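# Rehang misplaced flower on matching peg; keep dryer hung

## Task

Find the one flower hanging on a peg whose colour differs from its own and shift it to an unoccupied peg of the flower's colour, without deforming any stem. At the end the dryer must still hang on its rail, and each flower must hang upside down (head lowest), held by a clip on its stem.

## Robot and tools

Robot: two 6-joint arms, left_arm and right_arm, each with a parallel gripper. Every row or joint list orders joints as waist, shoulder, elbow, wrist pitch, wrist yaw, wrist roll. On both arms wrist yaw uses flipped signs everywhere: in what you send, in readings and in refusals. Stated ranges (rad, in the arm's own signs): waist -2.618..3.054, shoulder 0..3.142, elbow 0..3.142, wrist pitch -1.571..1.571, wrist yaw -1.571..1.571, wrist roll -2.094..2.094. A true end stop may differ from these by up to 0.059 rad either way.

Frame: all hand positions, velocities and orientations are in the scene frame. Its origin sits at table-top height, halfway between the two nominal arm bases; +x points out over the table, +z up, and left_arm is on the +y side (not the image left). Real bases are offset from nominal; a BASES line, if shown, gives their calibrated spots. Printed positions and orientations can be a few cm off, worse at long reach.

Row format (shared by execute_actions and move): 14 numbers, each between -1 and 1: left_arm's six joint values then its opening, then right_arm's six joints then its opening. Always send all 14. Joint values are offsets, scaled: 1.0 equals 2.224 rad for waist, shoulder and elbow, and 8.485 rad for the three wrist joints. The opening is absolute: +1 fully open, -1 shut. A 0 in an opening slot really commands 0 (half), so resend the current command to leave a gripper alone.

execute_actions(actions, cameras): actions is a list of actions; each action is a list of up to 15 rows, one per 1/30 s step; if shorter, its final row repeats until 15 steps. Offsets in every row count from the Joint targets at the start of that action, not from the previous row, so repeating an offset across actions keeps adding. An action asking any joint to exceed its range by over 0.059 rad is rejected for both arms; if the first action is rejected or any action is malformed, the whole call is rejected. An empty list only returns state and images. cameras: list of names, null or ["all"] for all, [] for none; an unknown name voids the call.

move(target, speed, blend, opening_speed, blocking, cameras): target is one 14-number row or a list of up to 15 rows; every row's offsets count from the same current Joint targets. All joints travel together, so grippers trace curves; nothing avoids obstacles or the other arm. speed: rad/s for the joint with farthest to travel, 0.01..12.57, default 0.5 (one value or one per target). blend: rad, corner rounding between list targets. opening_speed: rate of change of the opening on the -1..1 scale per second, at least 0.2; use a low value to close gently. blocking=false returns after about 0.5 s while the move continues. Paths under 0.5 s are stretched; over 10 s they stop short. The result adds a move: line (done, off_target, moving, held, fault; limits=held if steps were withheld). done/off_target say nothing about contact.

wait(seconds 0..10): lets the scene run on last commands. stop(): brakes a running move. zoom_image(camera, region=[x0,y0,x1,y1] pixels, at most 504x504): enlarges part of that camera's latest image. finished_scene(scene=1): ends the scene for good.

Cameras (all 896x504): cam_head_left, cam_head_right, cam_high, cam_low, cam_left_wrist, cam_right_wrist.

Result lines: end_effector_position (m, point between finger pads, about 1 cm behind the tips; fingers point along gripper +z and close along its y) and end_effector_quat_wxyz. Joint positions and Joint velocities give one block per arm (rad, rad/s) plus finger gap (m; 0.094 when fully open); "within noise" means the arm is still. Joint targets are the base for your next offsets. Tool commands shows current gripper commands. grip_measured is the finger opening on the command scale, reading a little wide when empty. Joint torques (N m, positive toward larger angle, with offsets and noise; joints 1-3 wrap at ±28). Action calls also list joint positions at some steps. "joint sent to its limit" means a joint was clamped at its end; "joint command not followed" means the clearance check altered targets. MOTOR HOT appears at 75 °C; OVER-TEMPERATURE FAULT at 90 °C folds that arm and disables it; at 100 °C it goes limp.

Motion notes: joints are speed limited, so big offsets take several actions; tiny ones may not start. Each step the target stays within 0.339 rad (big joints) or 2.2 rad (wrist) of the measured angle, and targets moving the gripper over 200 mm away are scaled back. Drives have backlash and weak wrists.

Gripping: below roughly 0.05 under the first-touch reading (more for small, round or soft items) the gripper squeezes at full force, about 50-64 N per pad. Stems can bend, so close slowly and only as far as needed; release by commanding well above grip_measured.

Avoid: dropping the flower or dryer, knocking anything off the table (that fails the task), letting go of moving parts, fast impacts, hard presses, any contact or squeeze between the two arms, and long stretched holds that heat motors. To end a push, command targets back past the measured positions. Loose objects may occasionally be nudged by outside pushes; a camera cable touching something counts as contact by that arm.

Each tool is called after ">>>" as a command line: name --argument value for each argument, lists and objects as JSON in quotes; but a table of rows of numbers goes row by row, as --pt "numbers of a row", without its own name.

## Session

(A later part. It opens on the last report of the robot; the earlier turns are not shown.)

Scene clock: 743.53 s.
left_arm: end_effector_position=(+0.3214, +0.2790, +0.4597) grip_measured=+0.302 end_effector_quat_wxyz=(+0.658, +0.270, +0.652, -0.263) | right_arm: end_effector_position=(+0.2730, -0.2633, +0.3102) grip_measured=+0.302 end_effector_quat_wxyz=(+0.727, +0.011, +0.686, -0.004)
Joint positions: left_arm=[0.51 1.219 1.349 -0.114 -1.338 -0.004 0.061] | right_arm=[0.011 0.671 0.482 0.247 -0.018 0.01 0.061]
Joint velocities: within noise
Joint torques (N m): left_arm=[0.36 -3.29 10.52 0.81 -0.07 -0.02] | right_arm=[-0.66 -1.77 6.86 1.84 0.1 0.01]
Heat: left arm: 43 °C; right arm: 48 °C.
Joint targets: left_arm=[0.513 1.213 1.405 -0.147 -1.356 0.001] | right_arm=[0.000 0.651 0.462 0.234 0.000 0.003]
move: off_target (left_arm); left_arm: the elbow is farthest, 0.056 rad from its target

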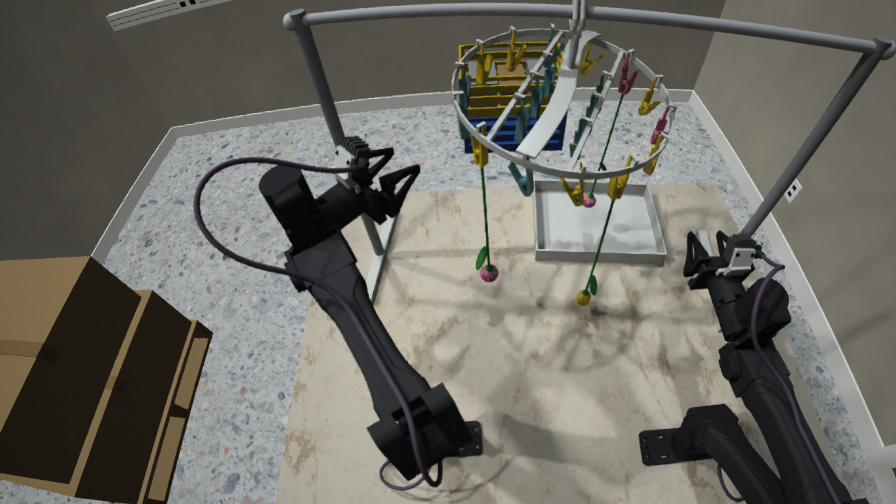

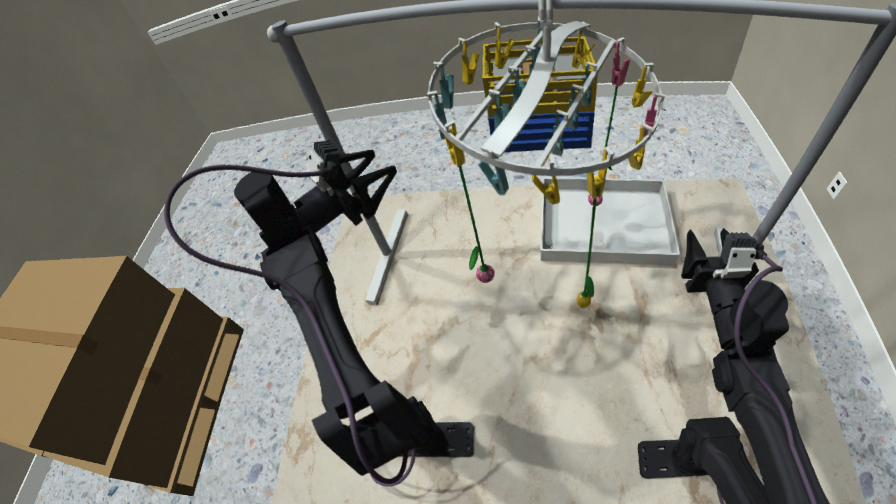

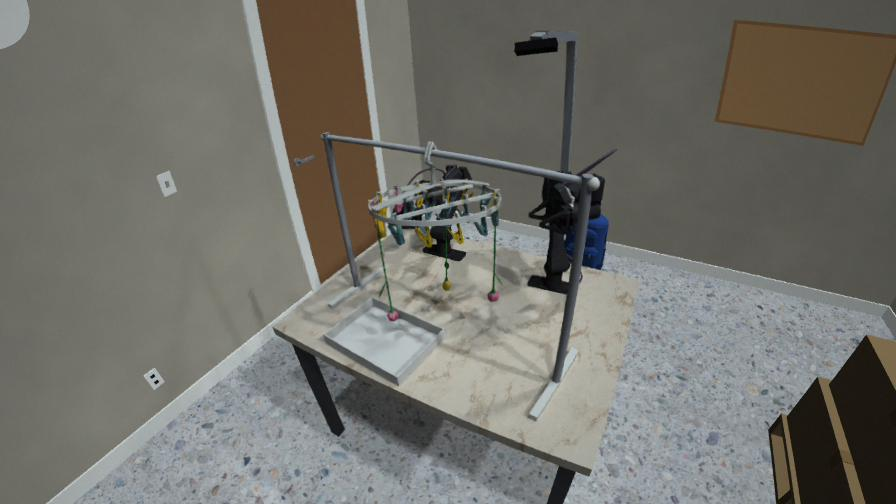

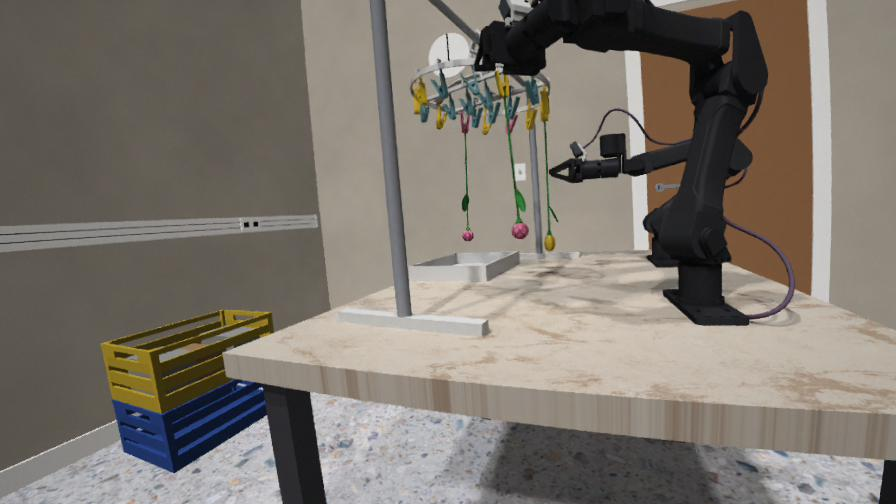

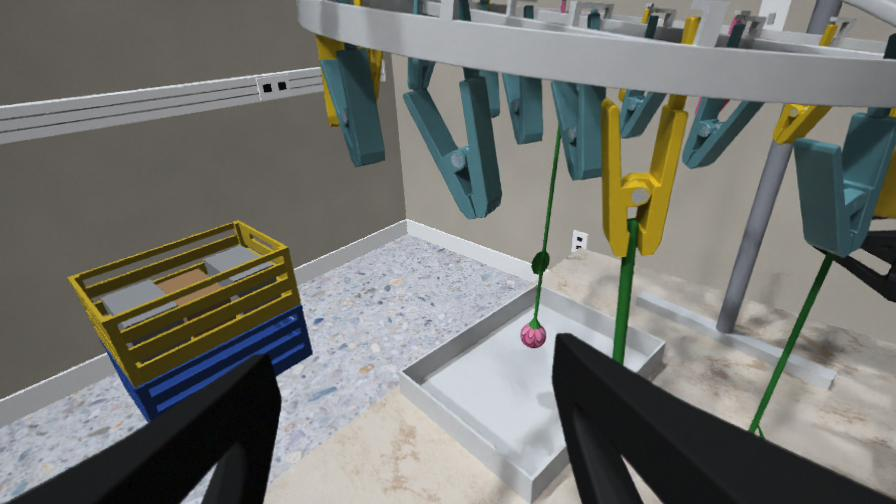

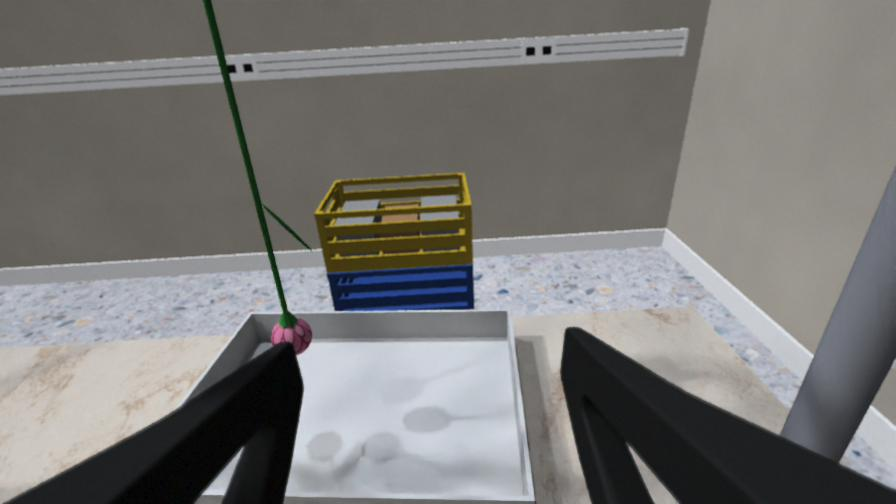

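>>> move --target '[-0.0791, 0.0243, 0.0607, -0.0115, -0.0158, 0, 0.3, 0.4065, 0, 0, 0, 0, 0, 0.3]' --speed 0.8

Scene clock: 916.07 s.
left_arm: end_effector_position=(+0.3008, +0.2120, +0.4824) grip_measured=+0.302 end_effector_quat_wxyz=(+0.607, +0.363, +0.606, -0.363) | right_arm: end_effector_position=(+0.1583, -0.0180, +0.3102) grip_measured=+0.302 end_effector_quat_wxyz=(+0.657, -0.288, +0.623, +0.312)
Joint positions: left_arm=[0.337 1.271 1.487 -0.212 -1.472 -0.004 0.061] | right_arm=[0.902 0.671 0.482 0.247 -0.013 0.01 0.061]
Joint velocities: within noise
Joint torques (N m): left_arm=[-0.49 -3.41 9.76 0.73 -0.12 -0.03] | right_arm=[0.62 -1.77 6.86 1.84 0.05 0.01]
Heat: left arm: 43 °C; right arm: 40 °C.
Joint targets: left_arm=[0.337 1.268 1.540 -0.244 -1.490 0.001] | right_arm=[0.905 0.651 0.462 0.234 0.000 0.003]
move: off_target (left_arm); left_arm: the elbow is farthest, 0.053 rad from its target

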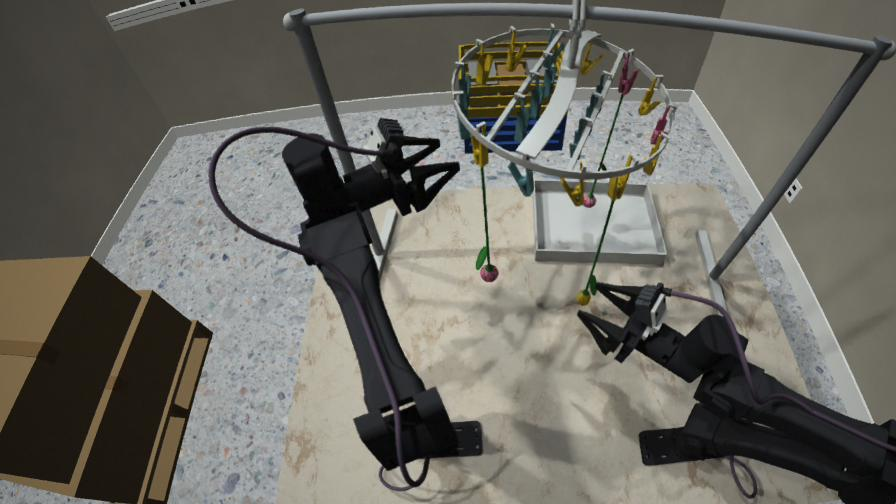

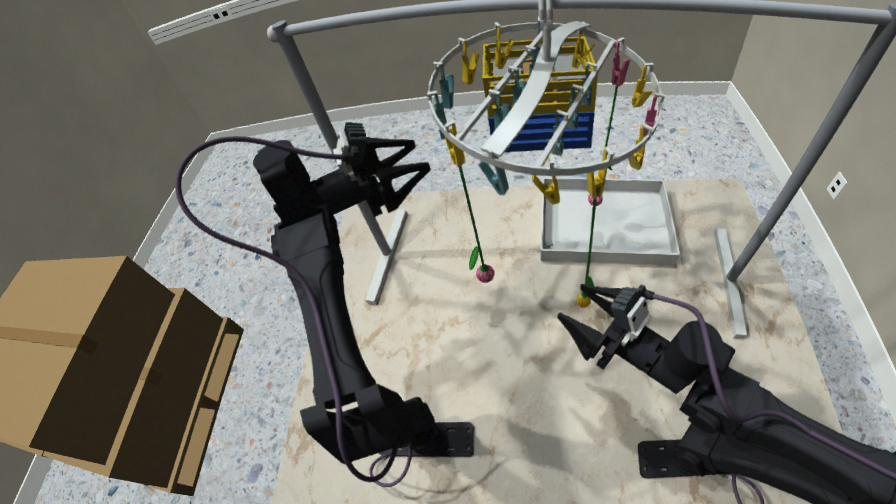

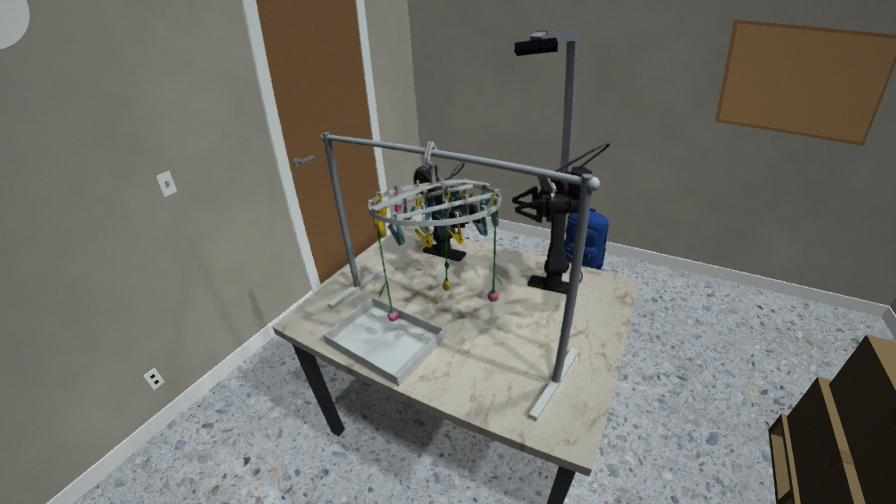

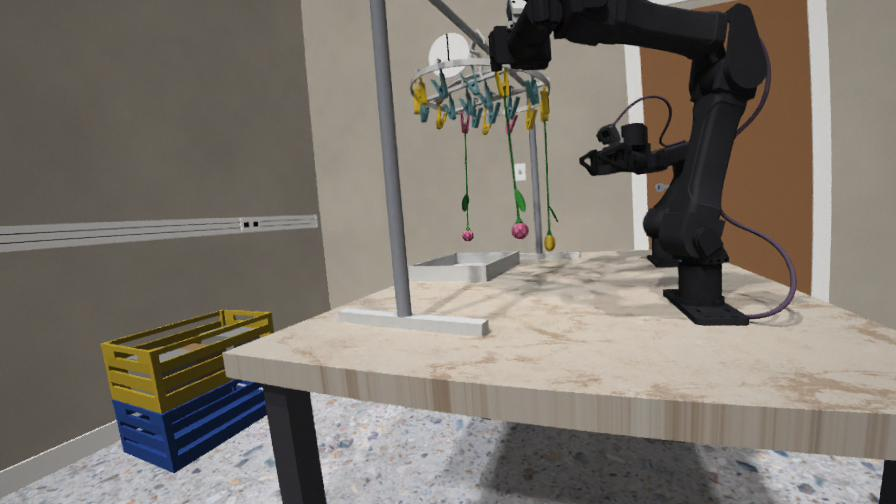

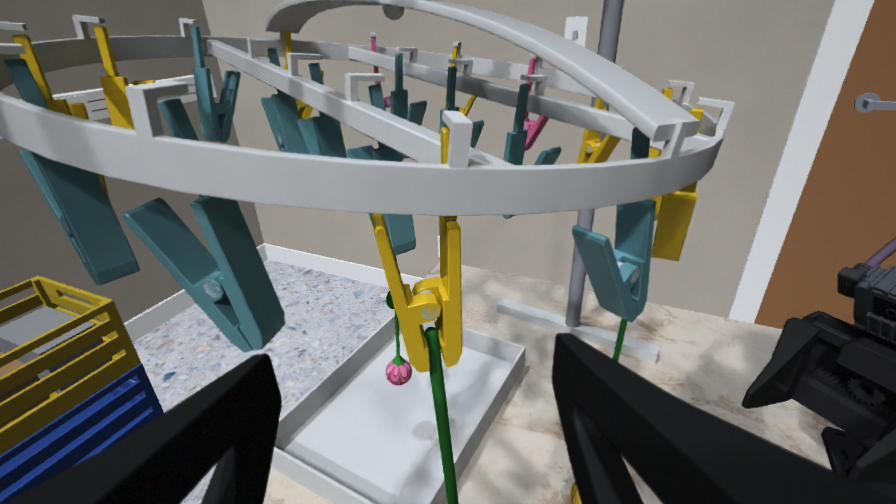

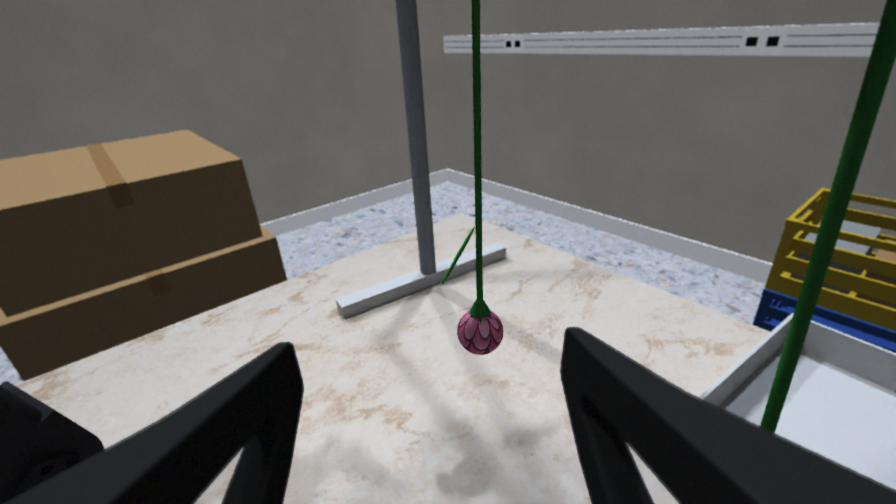

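>>> move --target '[-0.0674, 0.0135, 0.009, 0, 0.0177, 0, 0.3, -0.005, 0.4956, 0.2104, 0.1443, 0, 0, 0.3]' --speed 0.6

Scene clock: 958.13 s.
left_arm: end_effector_position=(+0.3182, +0.1791, +0.4807) grip_measured=+0.302 end_effector_quat_wxyz=(+0.601, +0.365, +0.606, -0.371) | right_arm: end_effector_position=(+0.2694, +0.1189, +0.3446) grip_measured=+0.302 end_effector_quat_wxyz=(+0.777, -0.216, +0.464, +0.365)
Joint positions: left_arm=[0.188 1.301 1.506 -0.212 -1.34 -0.004 0.061] | right_arm=[0.902 1.759 0.873 1.381 -0.013 -0.003 0.061]
Joint velocities: within noise
Joint torques (N m): left_arm=[-0.79 -3.7 10.18 0.88 0.05 0.01] | right_arm=[-0.38 -9.35 12.56 2.33 0.06 0.01]
Heat: left arm: 41 °C; right arm: 40 °C.
Joint targets: left_arm=[0.187 1.298 1.560 -0.244 -1.339 0.001] | right_arm=[0.894 1.754 0.930 1.458 0.000 0.003]
move: off_target (left_arm, right_arm); left_arm: the elbow is farthest, 0.054 rad from its target; right_arm: the wrist pitch is farthest, 0.078 rad from its target

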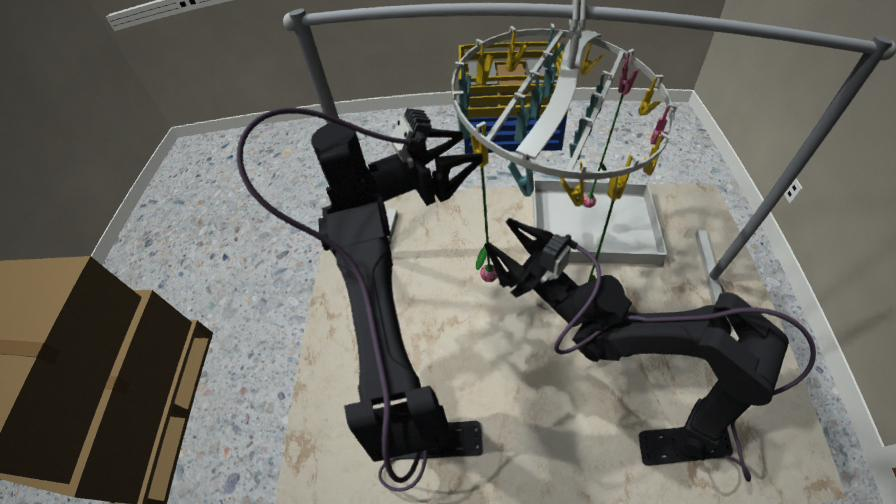

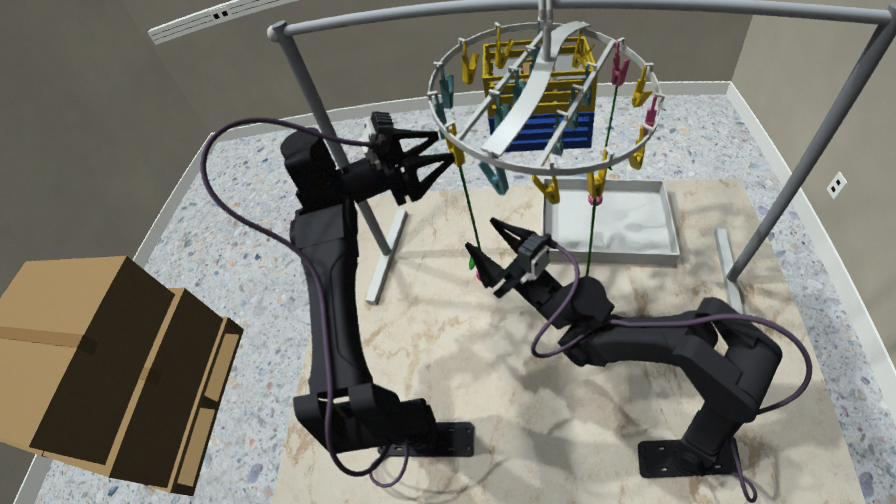

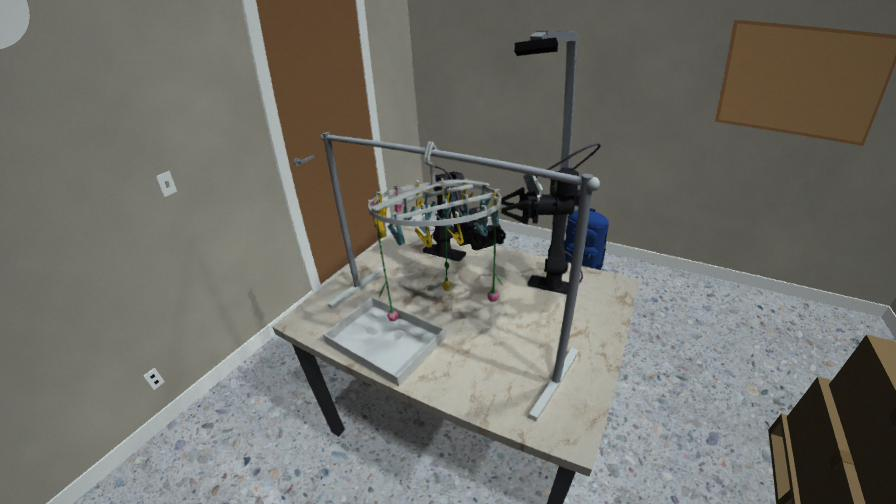

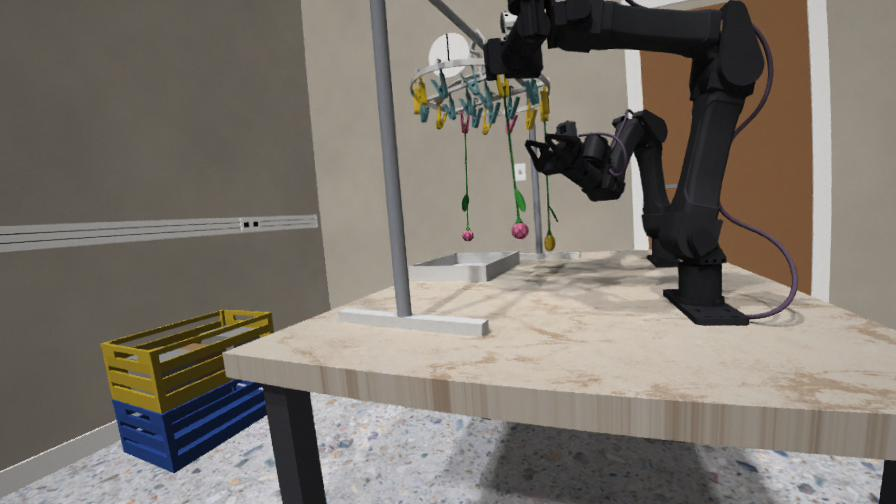

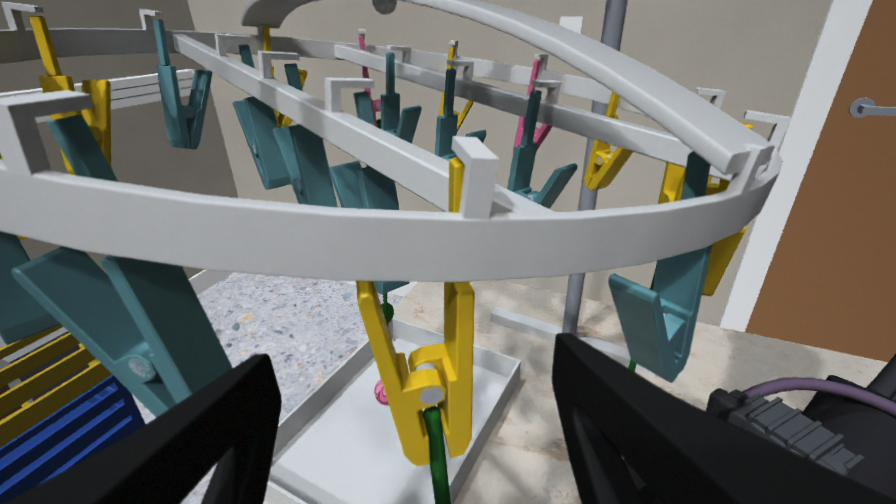

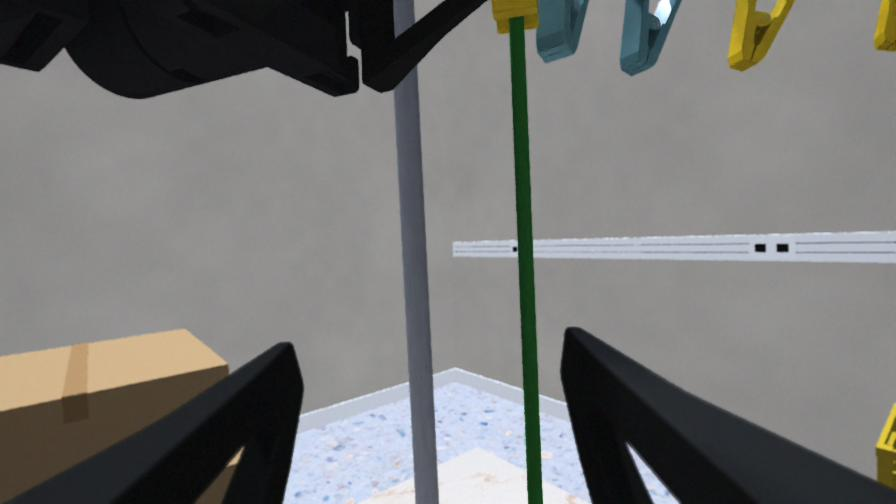

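>>> zoom_image --camera "cam_head_left" --region '[460, 180, 640, 340]'

>>> zoom_image --camera "cam_head_right" --region '[440, 180, 620, 340]'

>>> zoom_image --camera "cam_high" --region '[400, 180, 540, 310]'

Scaled by 2.800 from the camera's 896x504 image, which has a finer 1280x720 frame.

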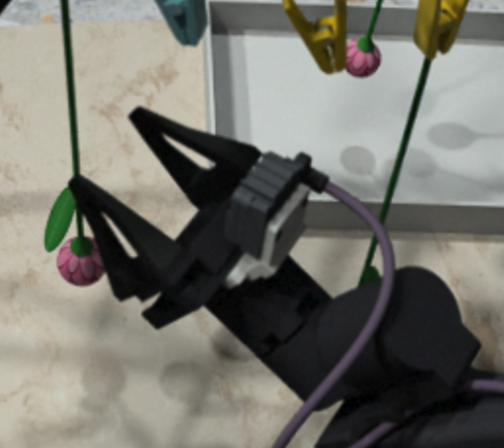

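Scaled by 2.800 from the camera's 896x504 image, which has a finer 1280x720 frame.

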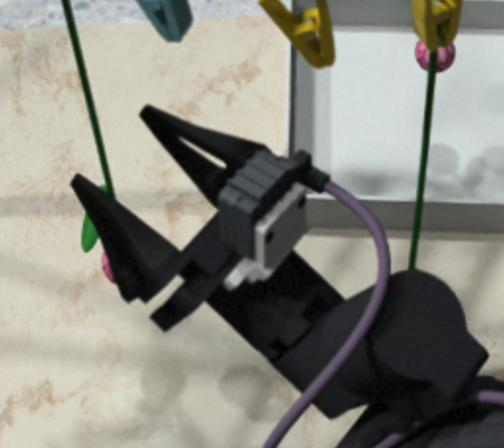

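Scaled by 3.600 from the camera's 896x504 image, which has a finer 1280x720 frame.

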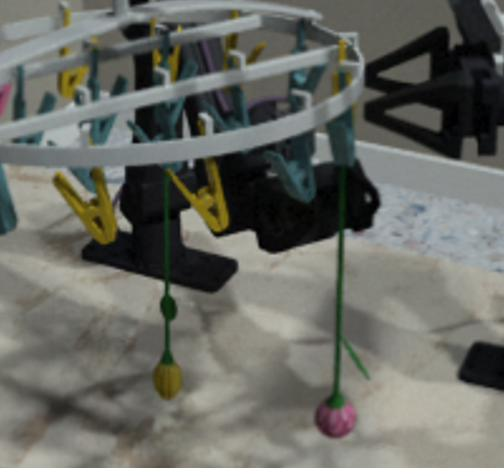

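>>> move --target '[-0.0226, 0.0069, 0.0105, -0.0009, 0.0059, 0, 0.3, -0.0256, 0.054, 0.0955, 0.0014, 0, 0, 0.3]' --speed 0.4

Scene clock: 1023.93 s.
left_arm: end_effector_position=(+0.3238, +0.1673, +0.4836) grip_measured=+0.302 end_effector_quat_wxyz=(+0.601, +0.366, +0.606, -0.371) | right_arm: end_effector_position=(+0.3125, +0.1183, +0.3834) grip_measured=+0.302 end_effector_quat_wxyz=(+0.815, -0.180, +0.424, +0.351)
Joint positions: left_arm=[0.137 1.317 1.529 -0.218 -1.291 -0.004 0.061] | right_arm=[0.836 1.872 1.088 1.398 -0.012 -0.003 0.061]
Joint velocities: within noise
Joint torques (N m): left_arm=[-0.43 -3.97 10.22 0.82 0.05 -0.04] | right_arm=[-0.23 -10.09 12.44 2.19 0.05 0.01]
Heat: left arm: 41 °C; right arm: 43 °C.
Joint targets: left_arm=[0.137 1.313 1.583 -0.252 -1.289 0.001] | right_arm=[0.837 1.874 1.143 1.470 0.000 0.003]
move: off_target (left_arm, right_arm); left_arm: the elbow is farthest, 0.055 rad from its target; right_arm: the wrist pitch is farthest, 0.072 rad from its target

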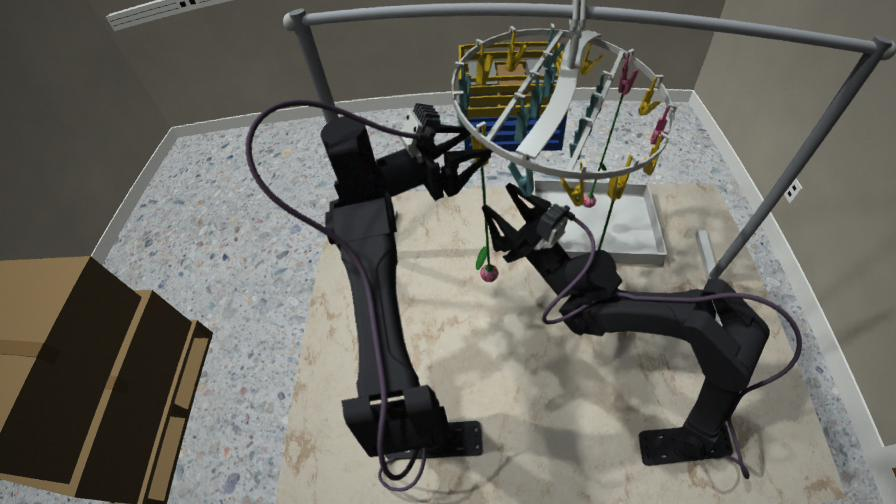

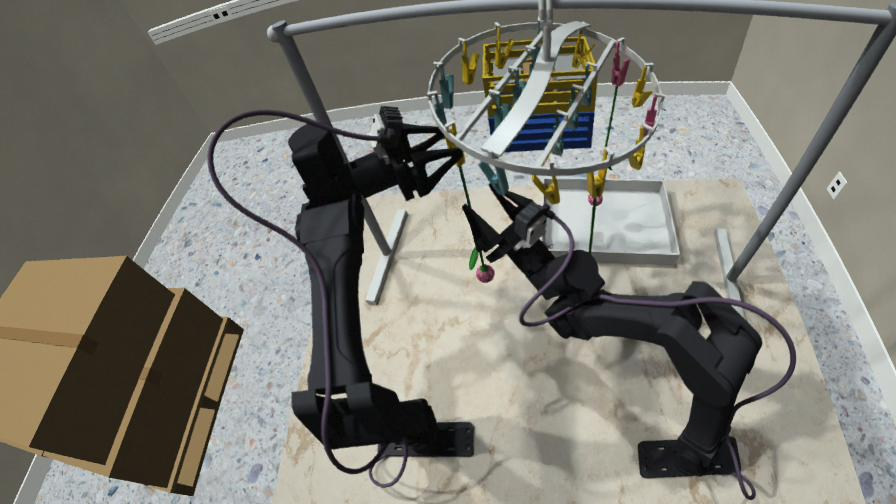

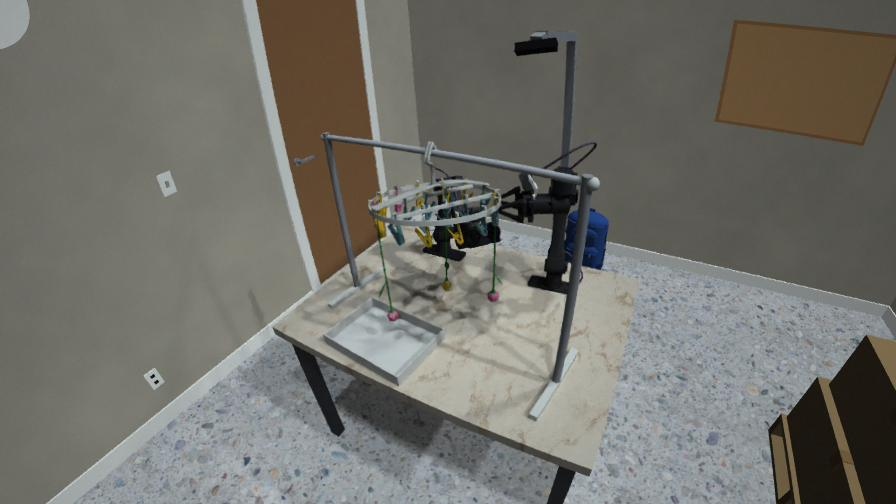

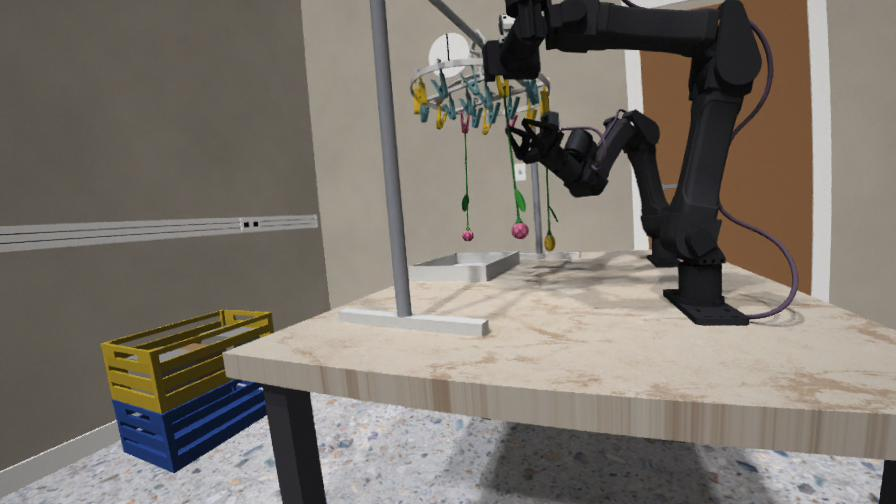

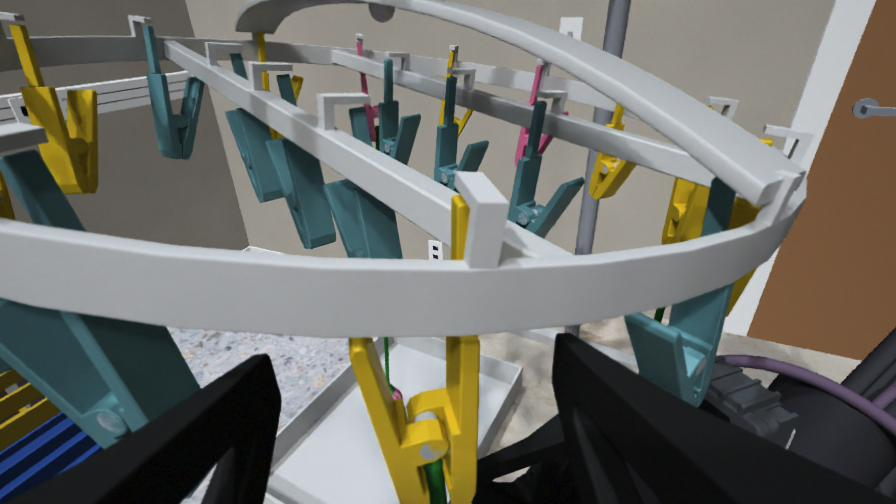

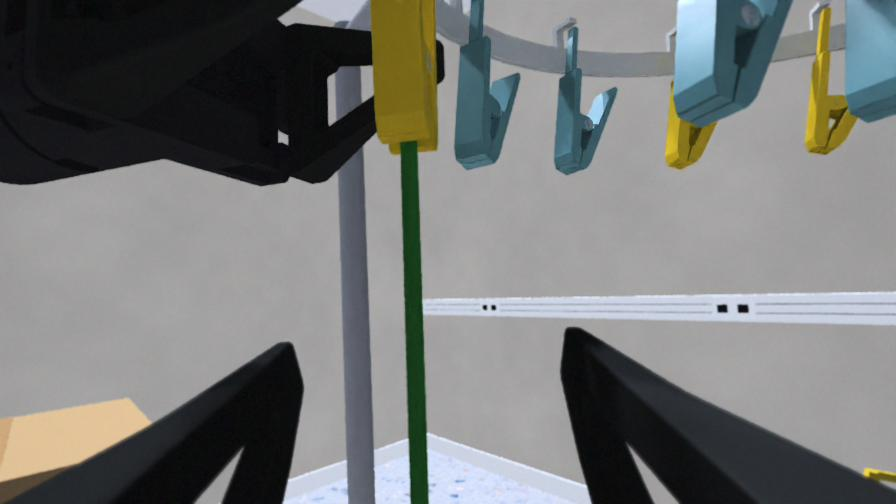

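>>> move --target '[0, 0, 0, 0, 0, 0, 0.3, 0.0036, 0.0333, 0.058, -0.008, 0, 0, 0.3]' --speed 0.3

Scene clock: 1048.03 s.
left_arm: end_effector_position=(+0.3240, +0.1675, +0.4836) grip_measured=+0.302 end_effector_quat_wxyz=(+0.601, +0.366, +0.606, -0.371) | right_arm: end_effector_position=(+0.3241, +0.1308, +0.4001) grip_measured=+0.302 end_effector_quat_wxyz=(+0.826, -0.170, +0.401, +0.357)
Joint positions: left_arm=[0.137 1.317 1.529 -0.218 -1.289 -0.004 0.061] | right_arm=[0.836 1.946 1.217 1.398 -0.012 -0.003 0.061]
Joint velocities: within noise
Joint torques (N m): left_arm=[-0.44 -4.04 10.22 0.79 -0.01 -0.03] | right_arm=[0.44 -10.82 12.64 1.47 0.05 0.01]
Heat: left arm: 44 °C; right arm: 46 °C.
Joint targets: left_arm=[0.137 1.313 1.583 -0.252 -1.289 0.001] | right_arm=[0.845 1.948 1.272 1.402 0.000 0.003]
move: off_target (left_arm, right_arm); left_arm: the elbow is farthest, 0.054 rad from its target; right_arm: the elbow is farthest, 0.055 rad from its target

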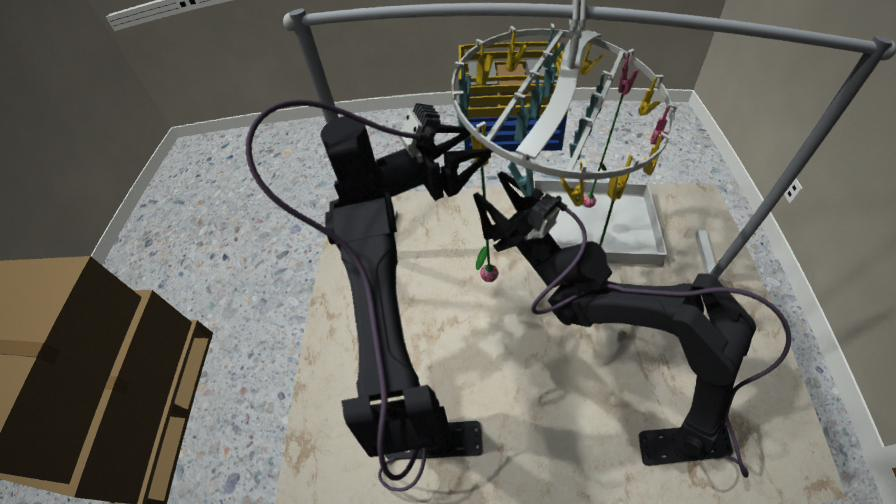

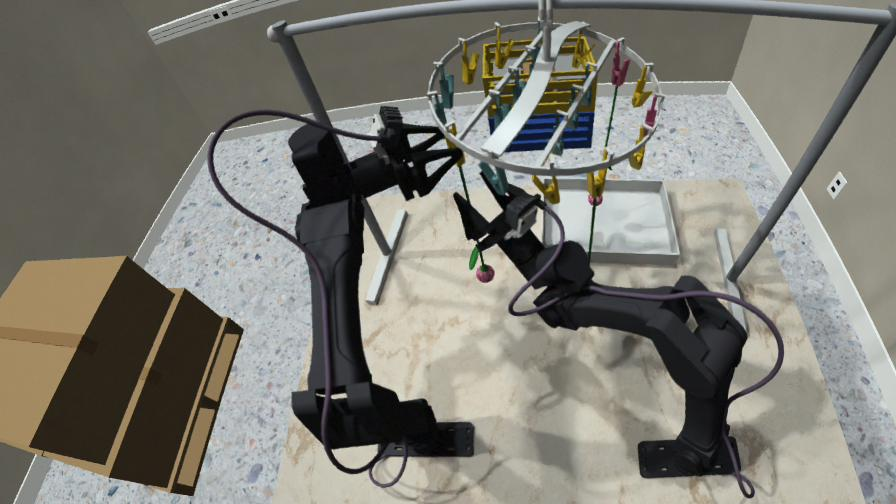

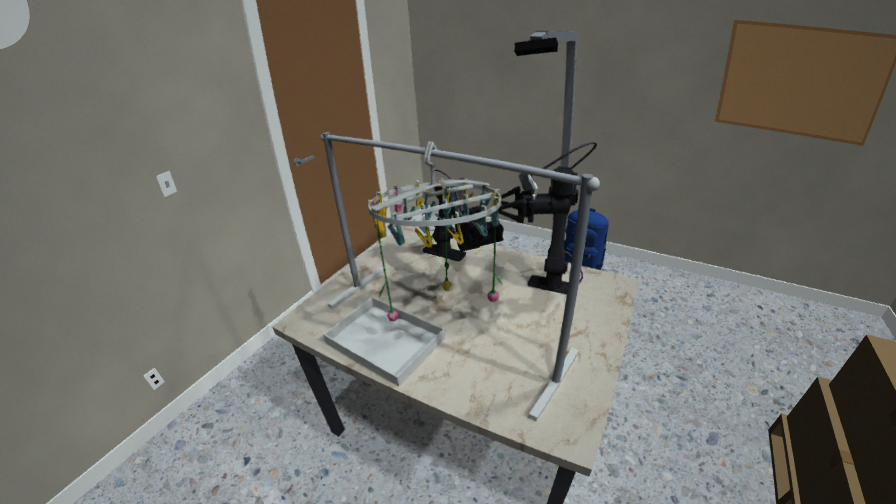

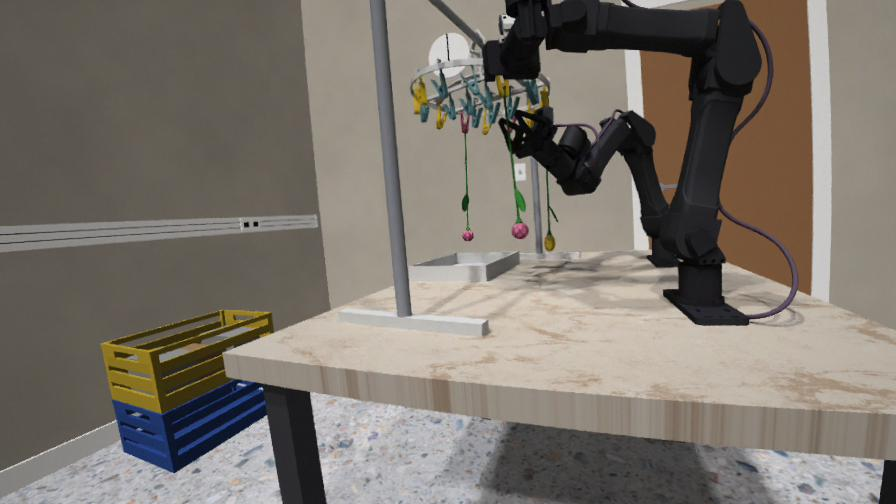

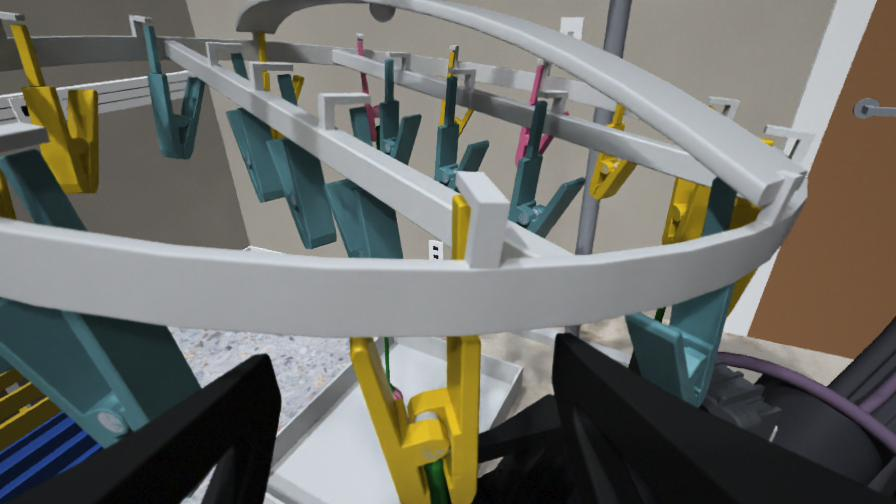

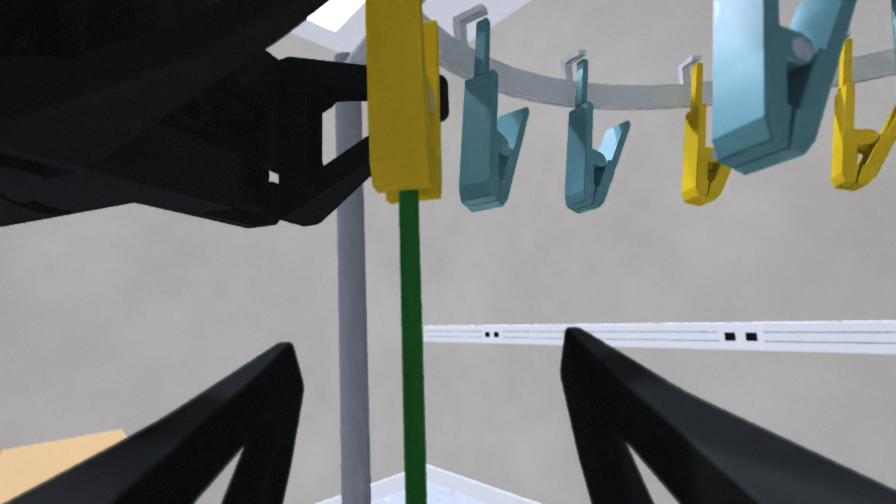

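>>> move --target '[0, 0, 0, 0, 0, 0, 0.3, 0.0036, 0.0062, 0.0092, -0.0054, 0, 0, 0.3]' --speed 0.3 --cameras '["cam_right_wrist", "cam_head_left", "cam_head_right"]'

Scene clock: 1062.20 s.
left_arm: end_effector_position=(+0.3240, +0.1675, +0.4836) grip_measured=+0.302 end_effector_quat_wxyz=(+0.601, +0.366, +0.606, -0.371) | right_arm: end_effector_position=(+0.3254, +0.1334, +0.4015) grip_measured=+0.302 end_effector_quat_wxyz=(+0.827, -0.169, +0.399, +0.358)
Joint positions: left_arm=[0.137 1.317 1.529 -0.218 -1.289 -0.004 0.061] | right_arm=[0.838 1.958 1.235 1.398 -0.012 -0.003 0.061]
Joint velocities: within noise
Joint torques (N m): left_arm=[-0.57 -4.03 10.06 0.87 0.03 0] | right_arm=[0.98 -10.95 12.78 1.07 0.05 0.01]
Heat: left arm: 45 °C; right arm: 48 °C.
Joint targets: left_arm=[0.137 1.313 1.583 -0.252 -1.289 0.001] | right_arm=[0.853 1.962 1.292 1.356 0.000 0.003]
move: off_target (left_arm, right_arm); left_arm: the elbow is farthest, 0.054 rad from its target; right_arm: the elbow is farthest, 0.057 rad from its target
Images, in order (width x height): cam_head_left 896x504, cam_head_right 896x504, cam_right_wrist 896x504.

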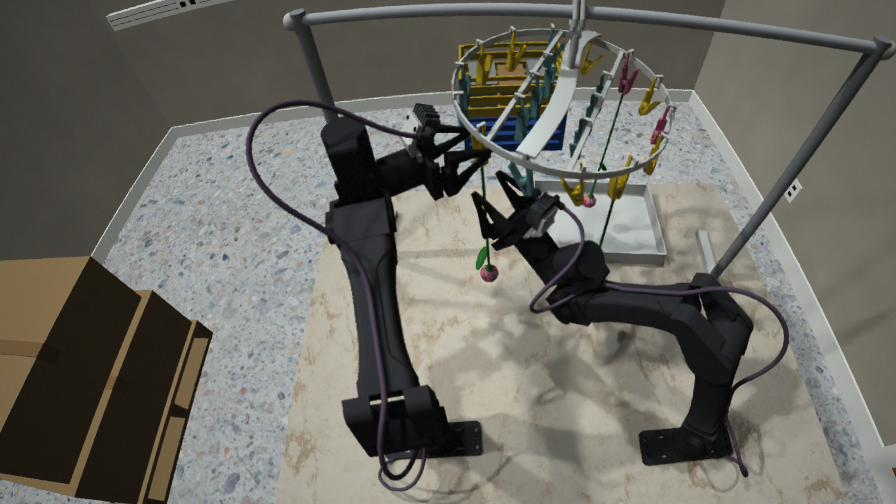

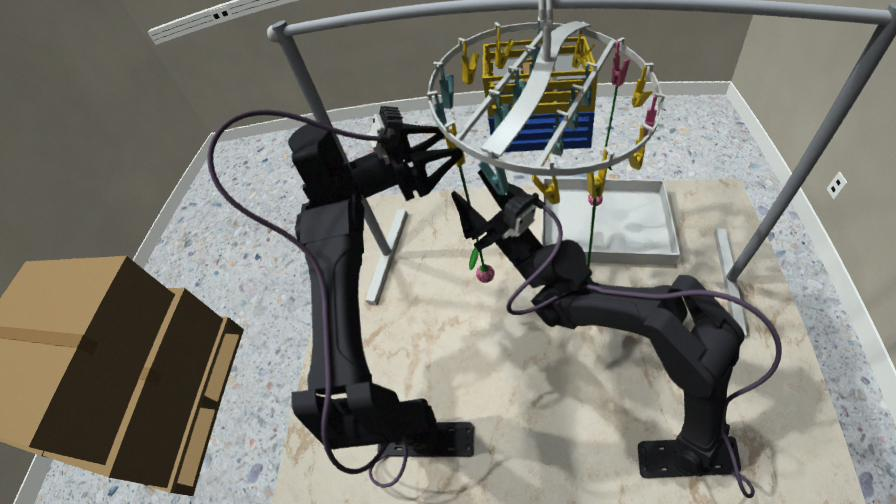

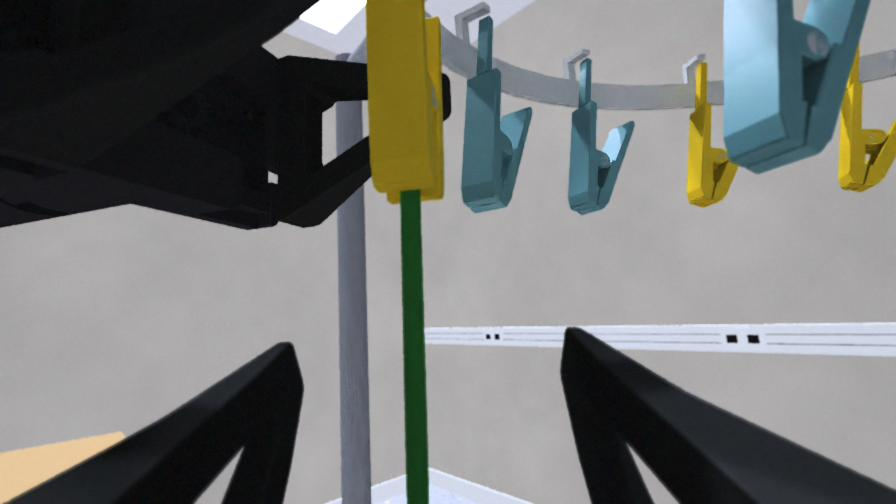

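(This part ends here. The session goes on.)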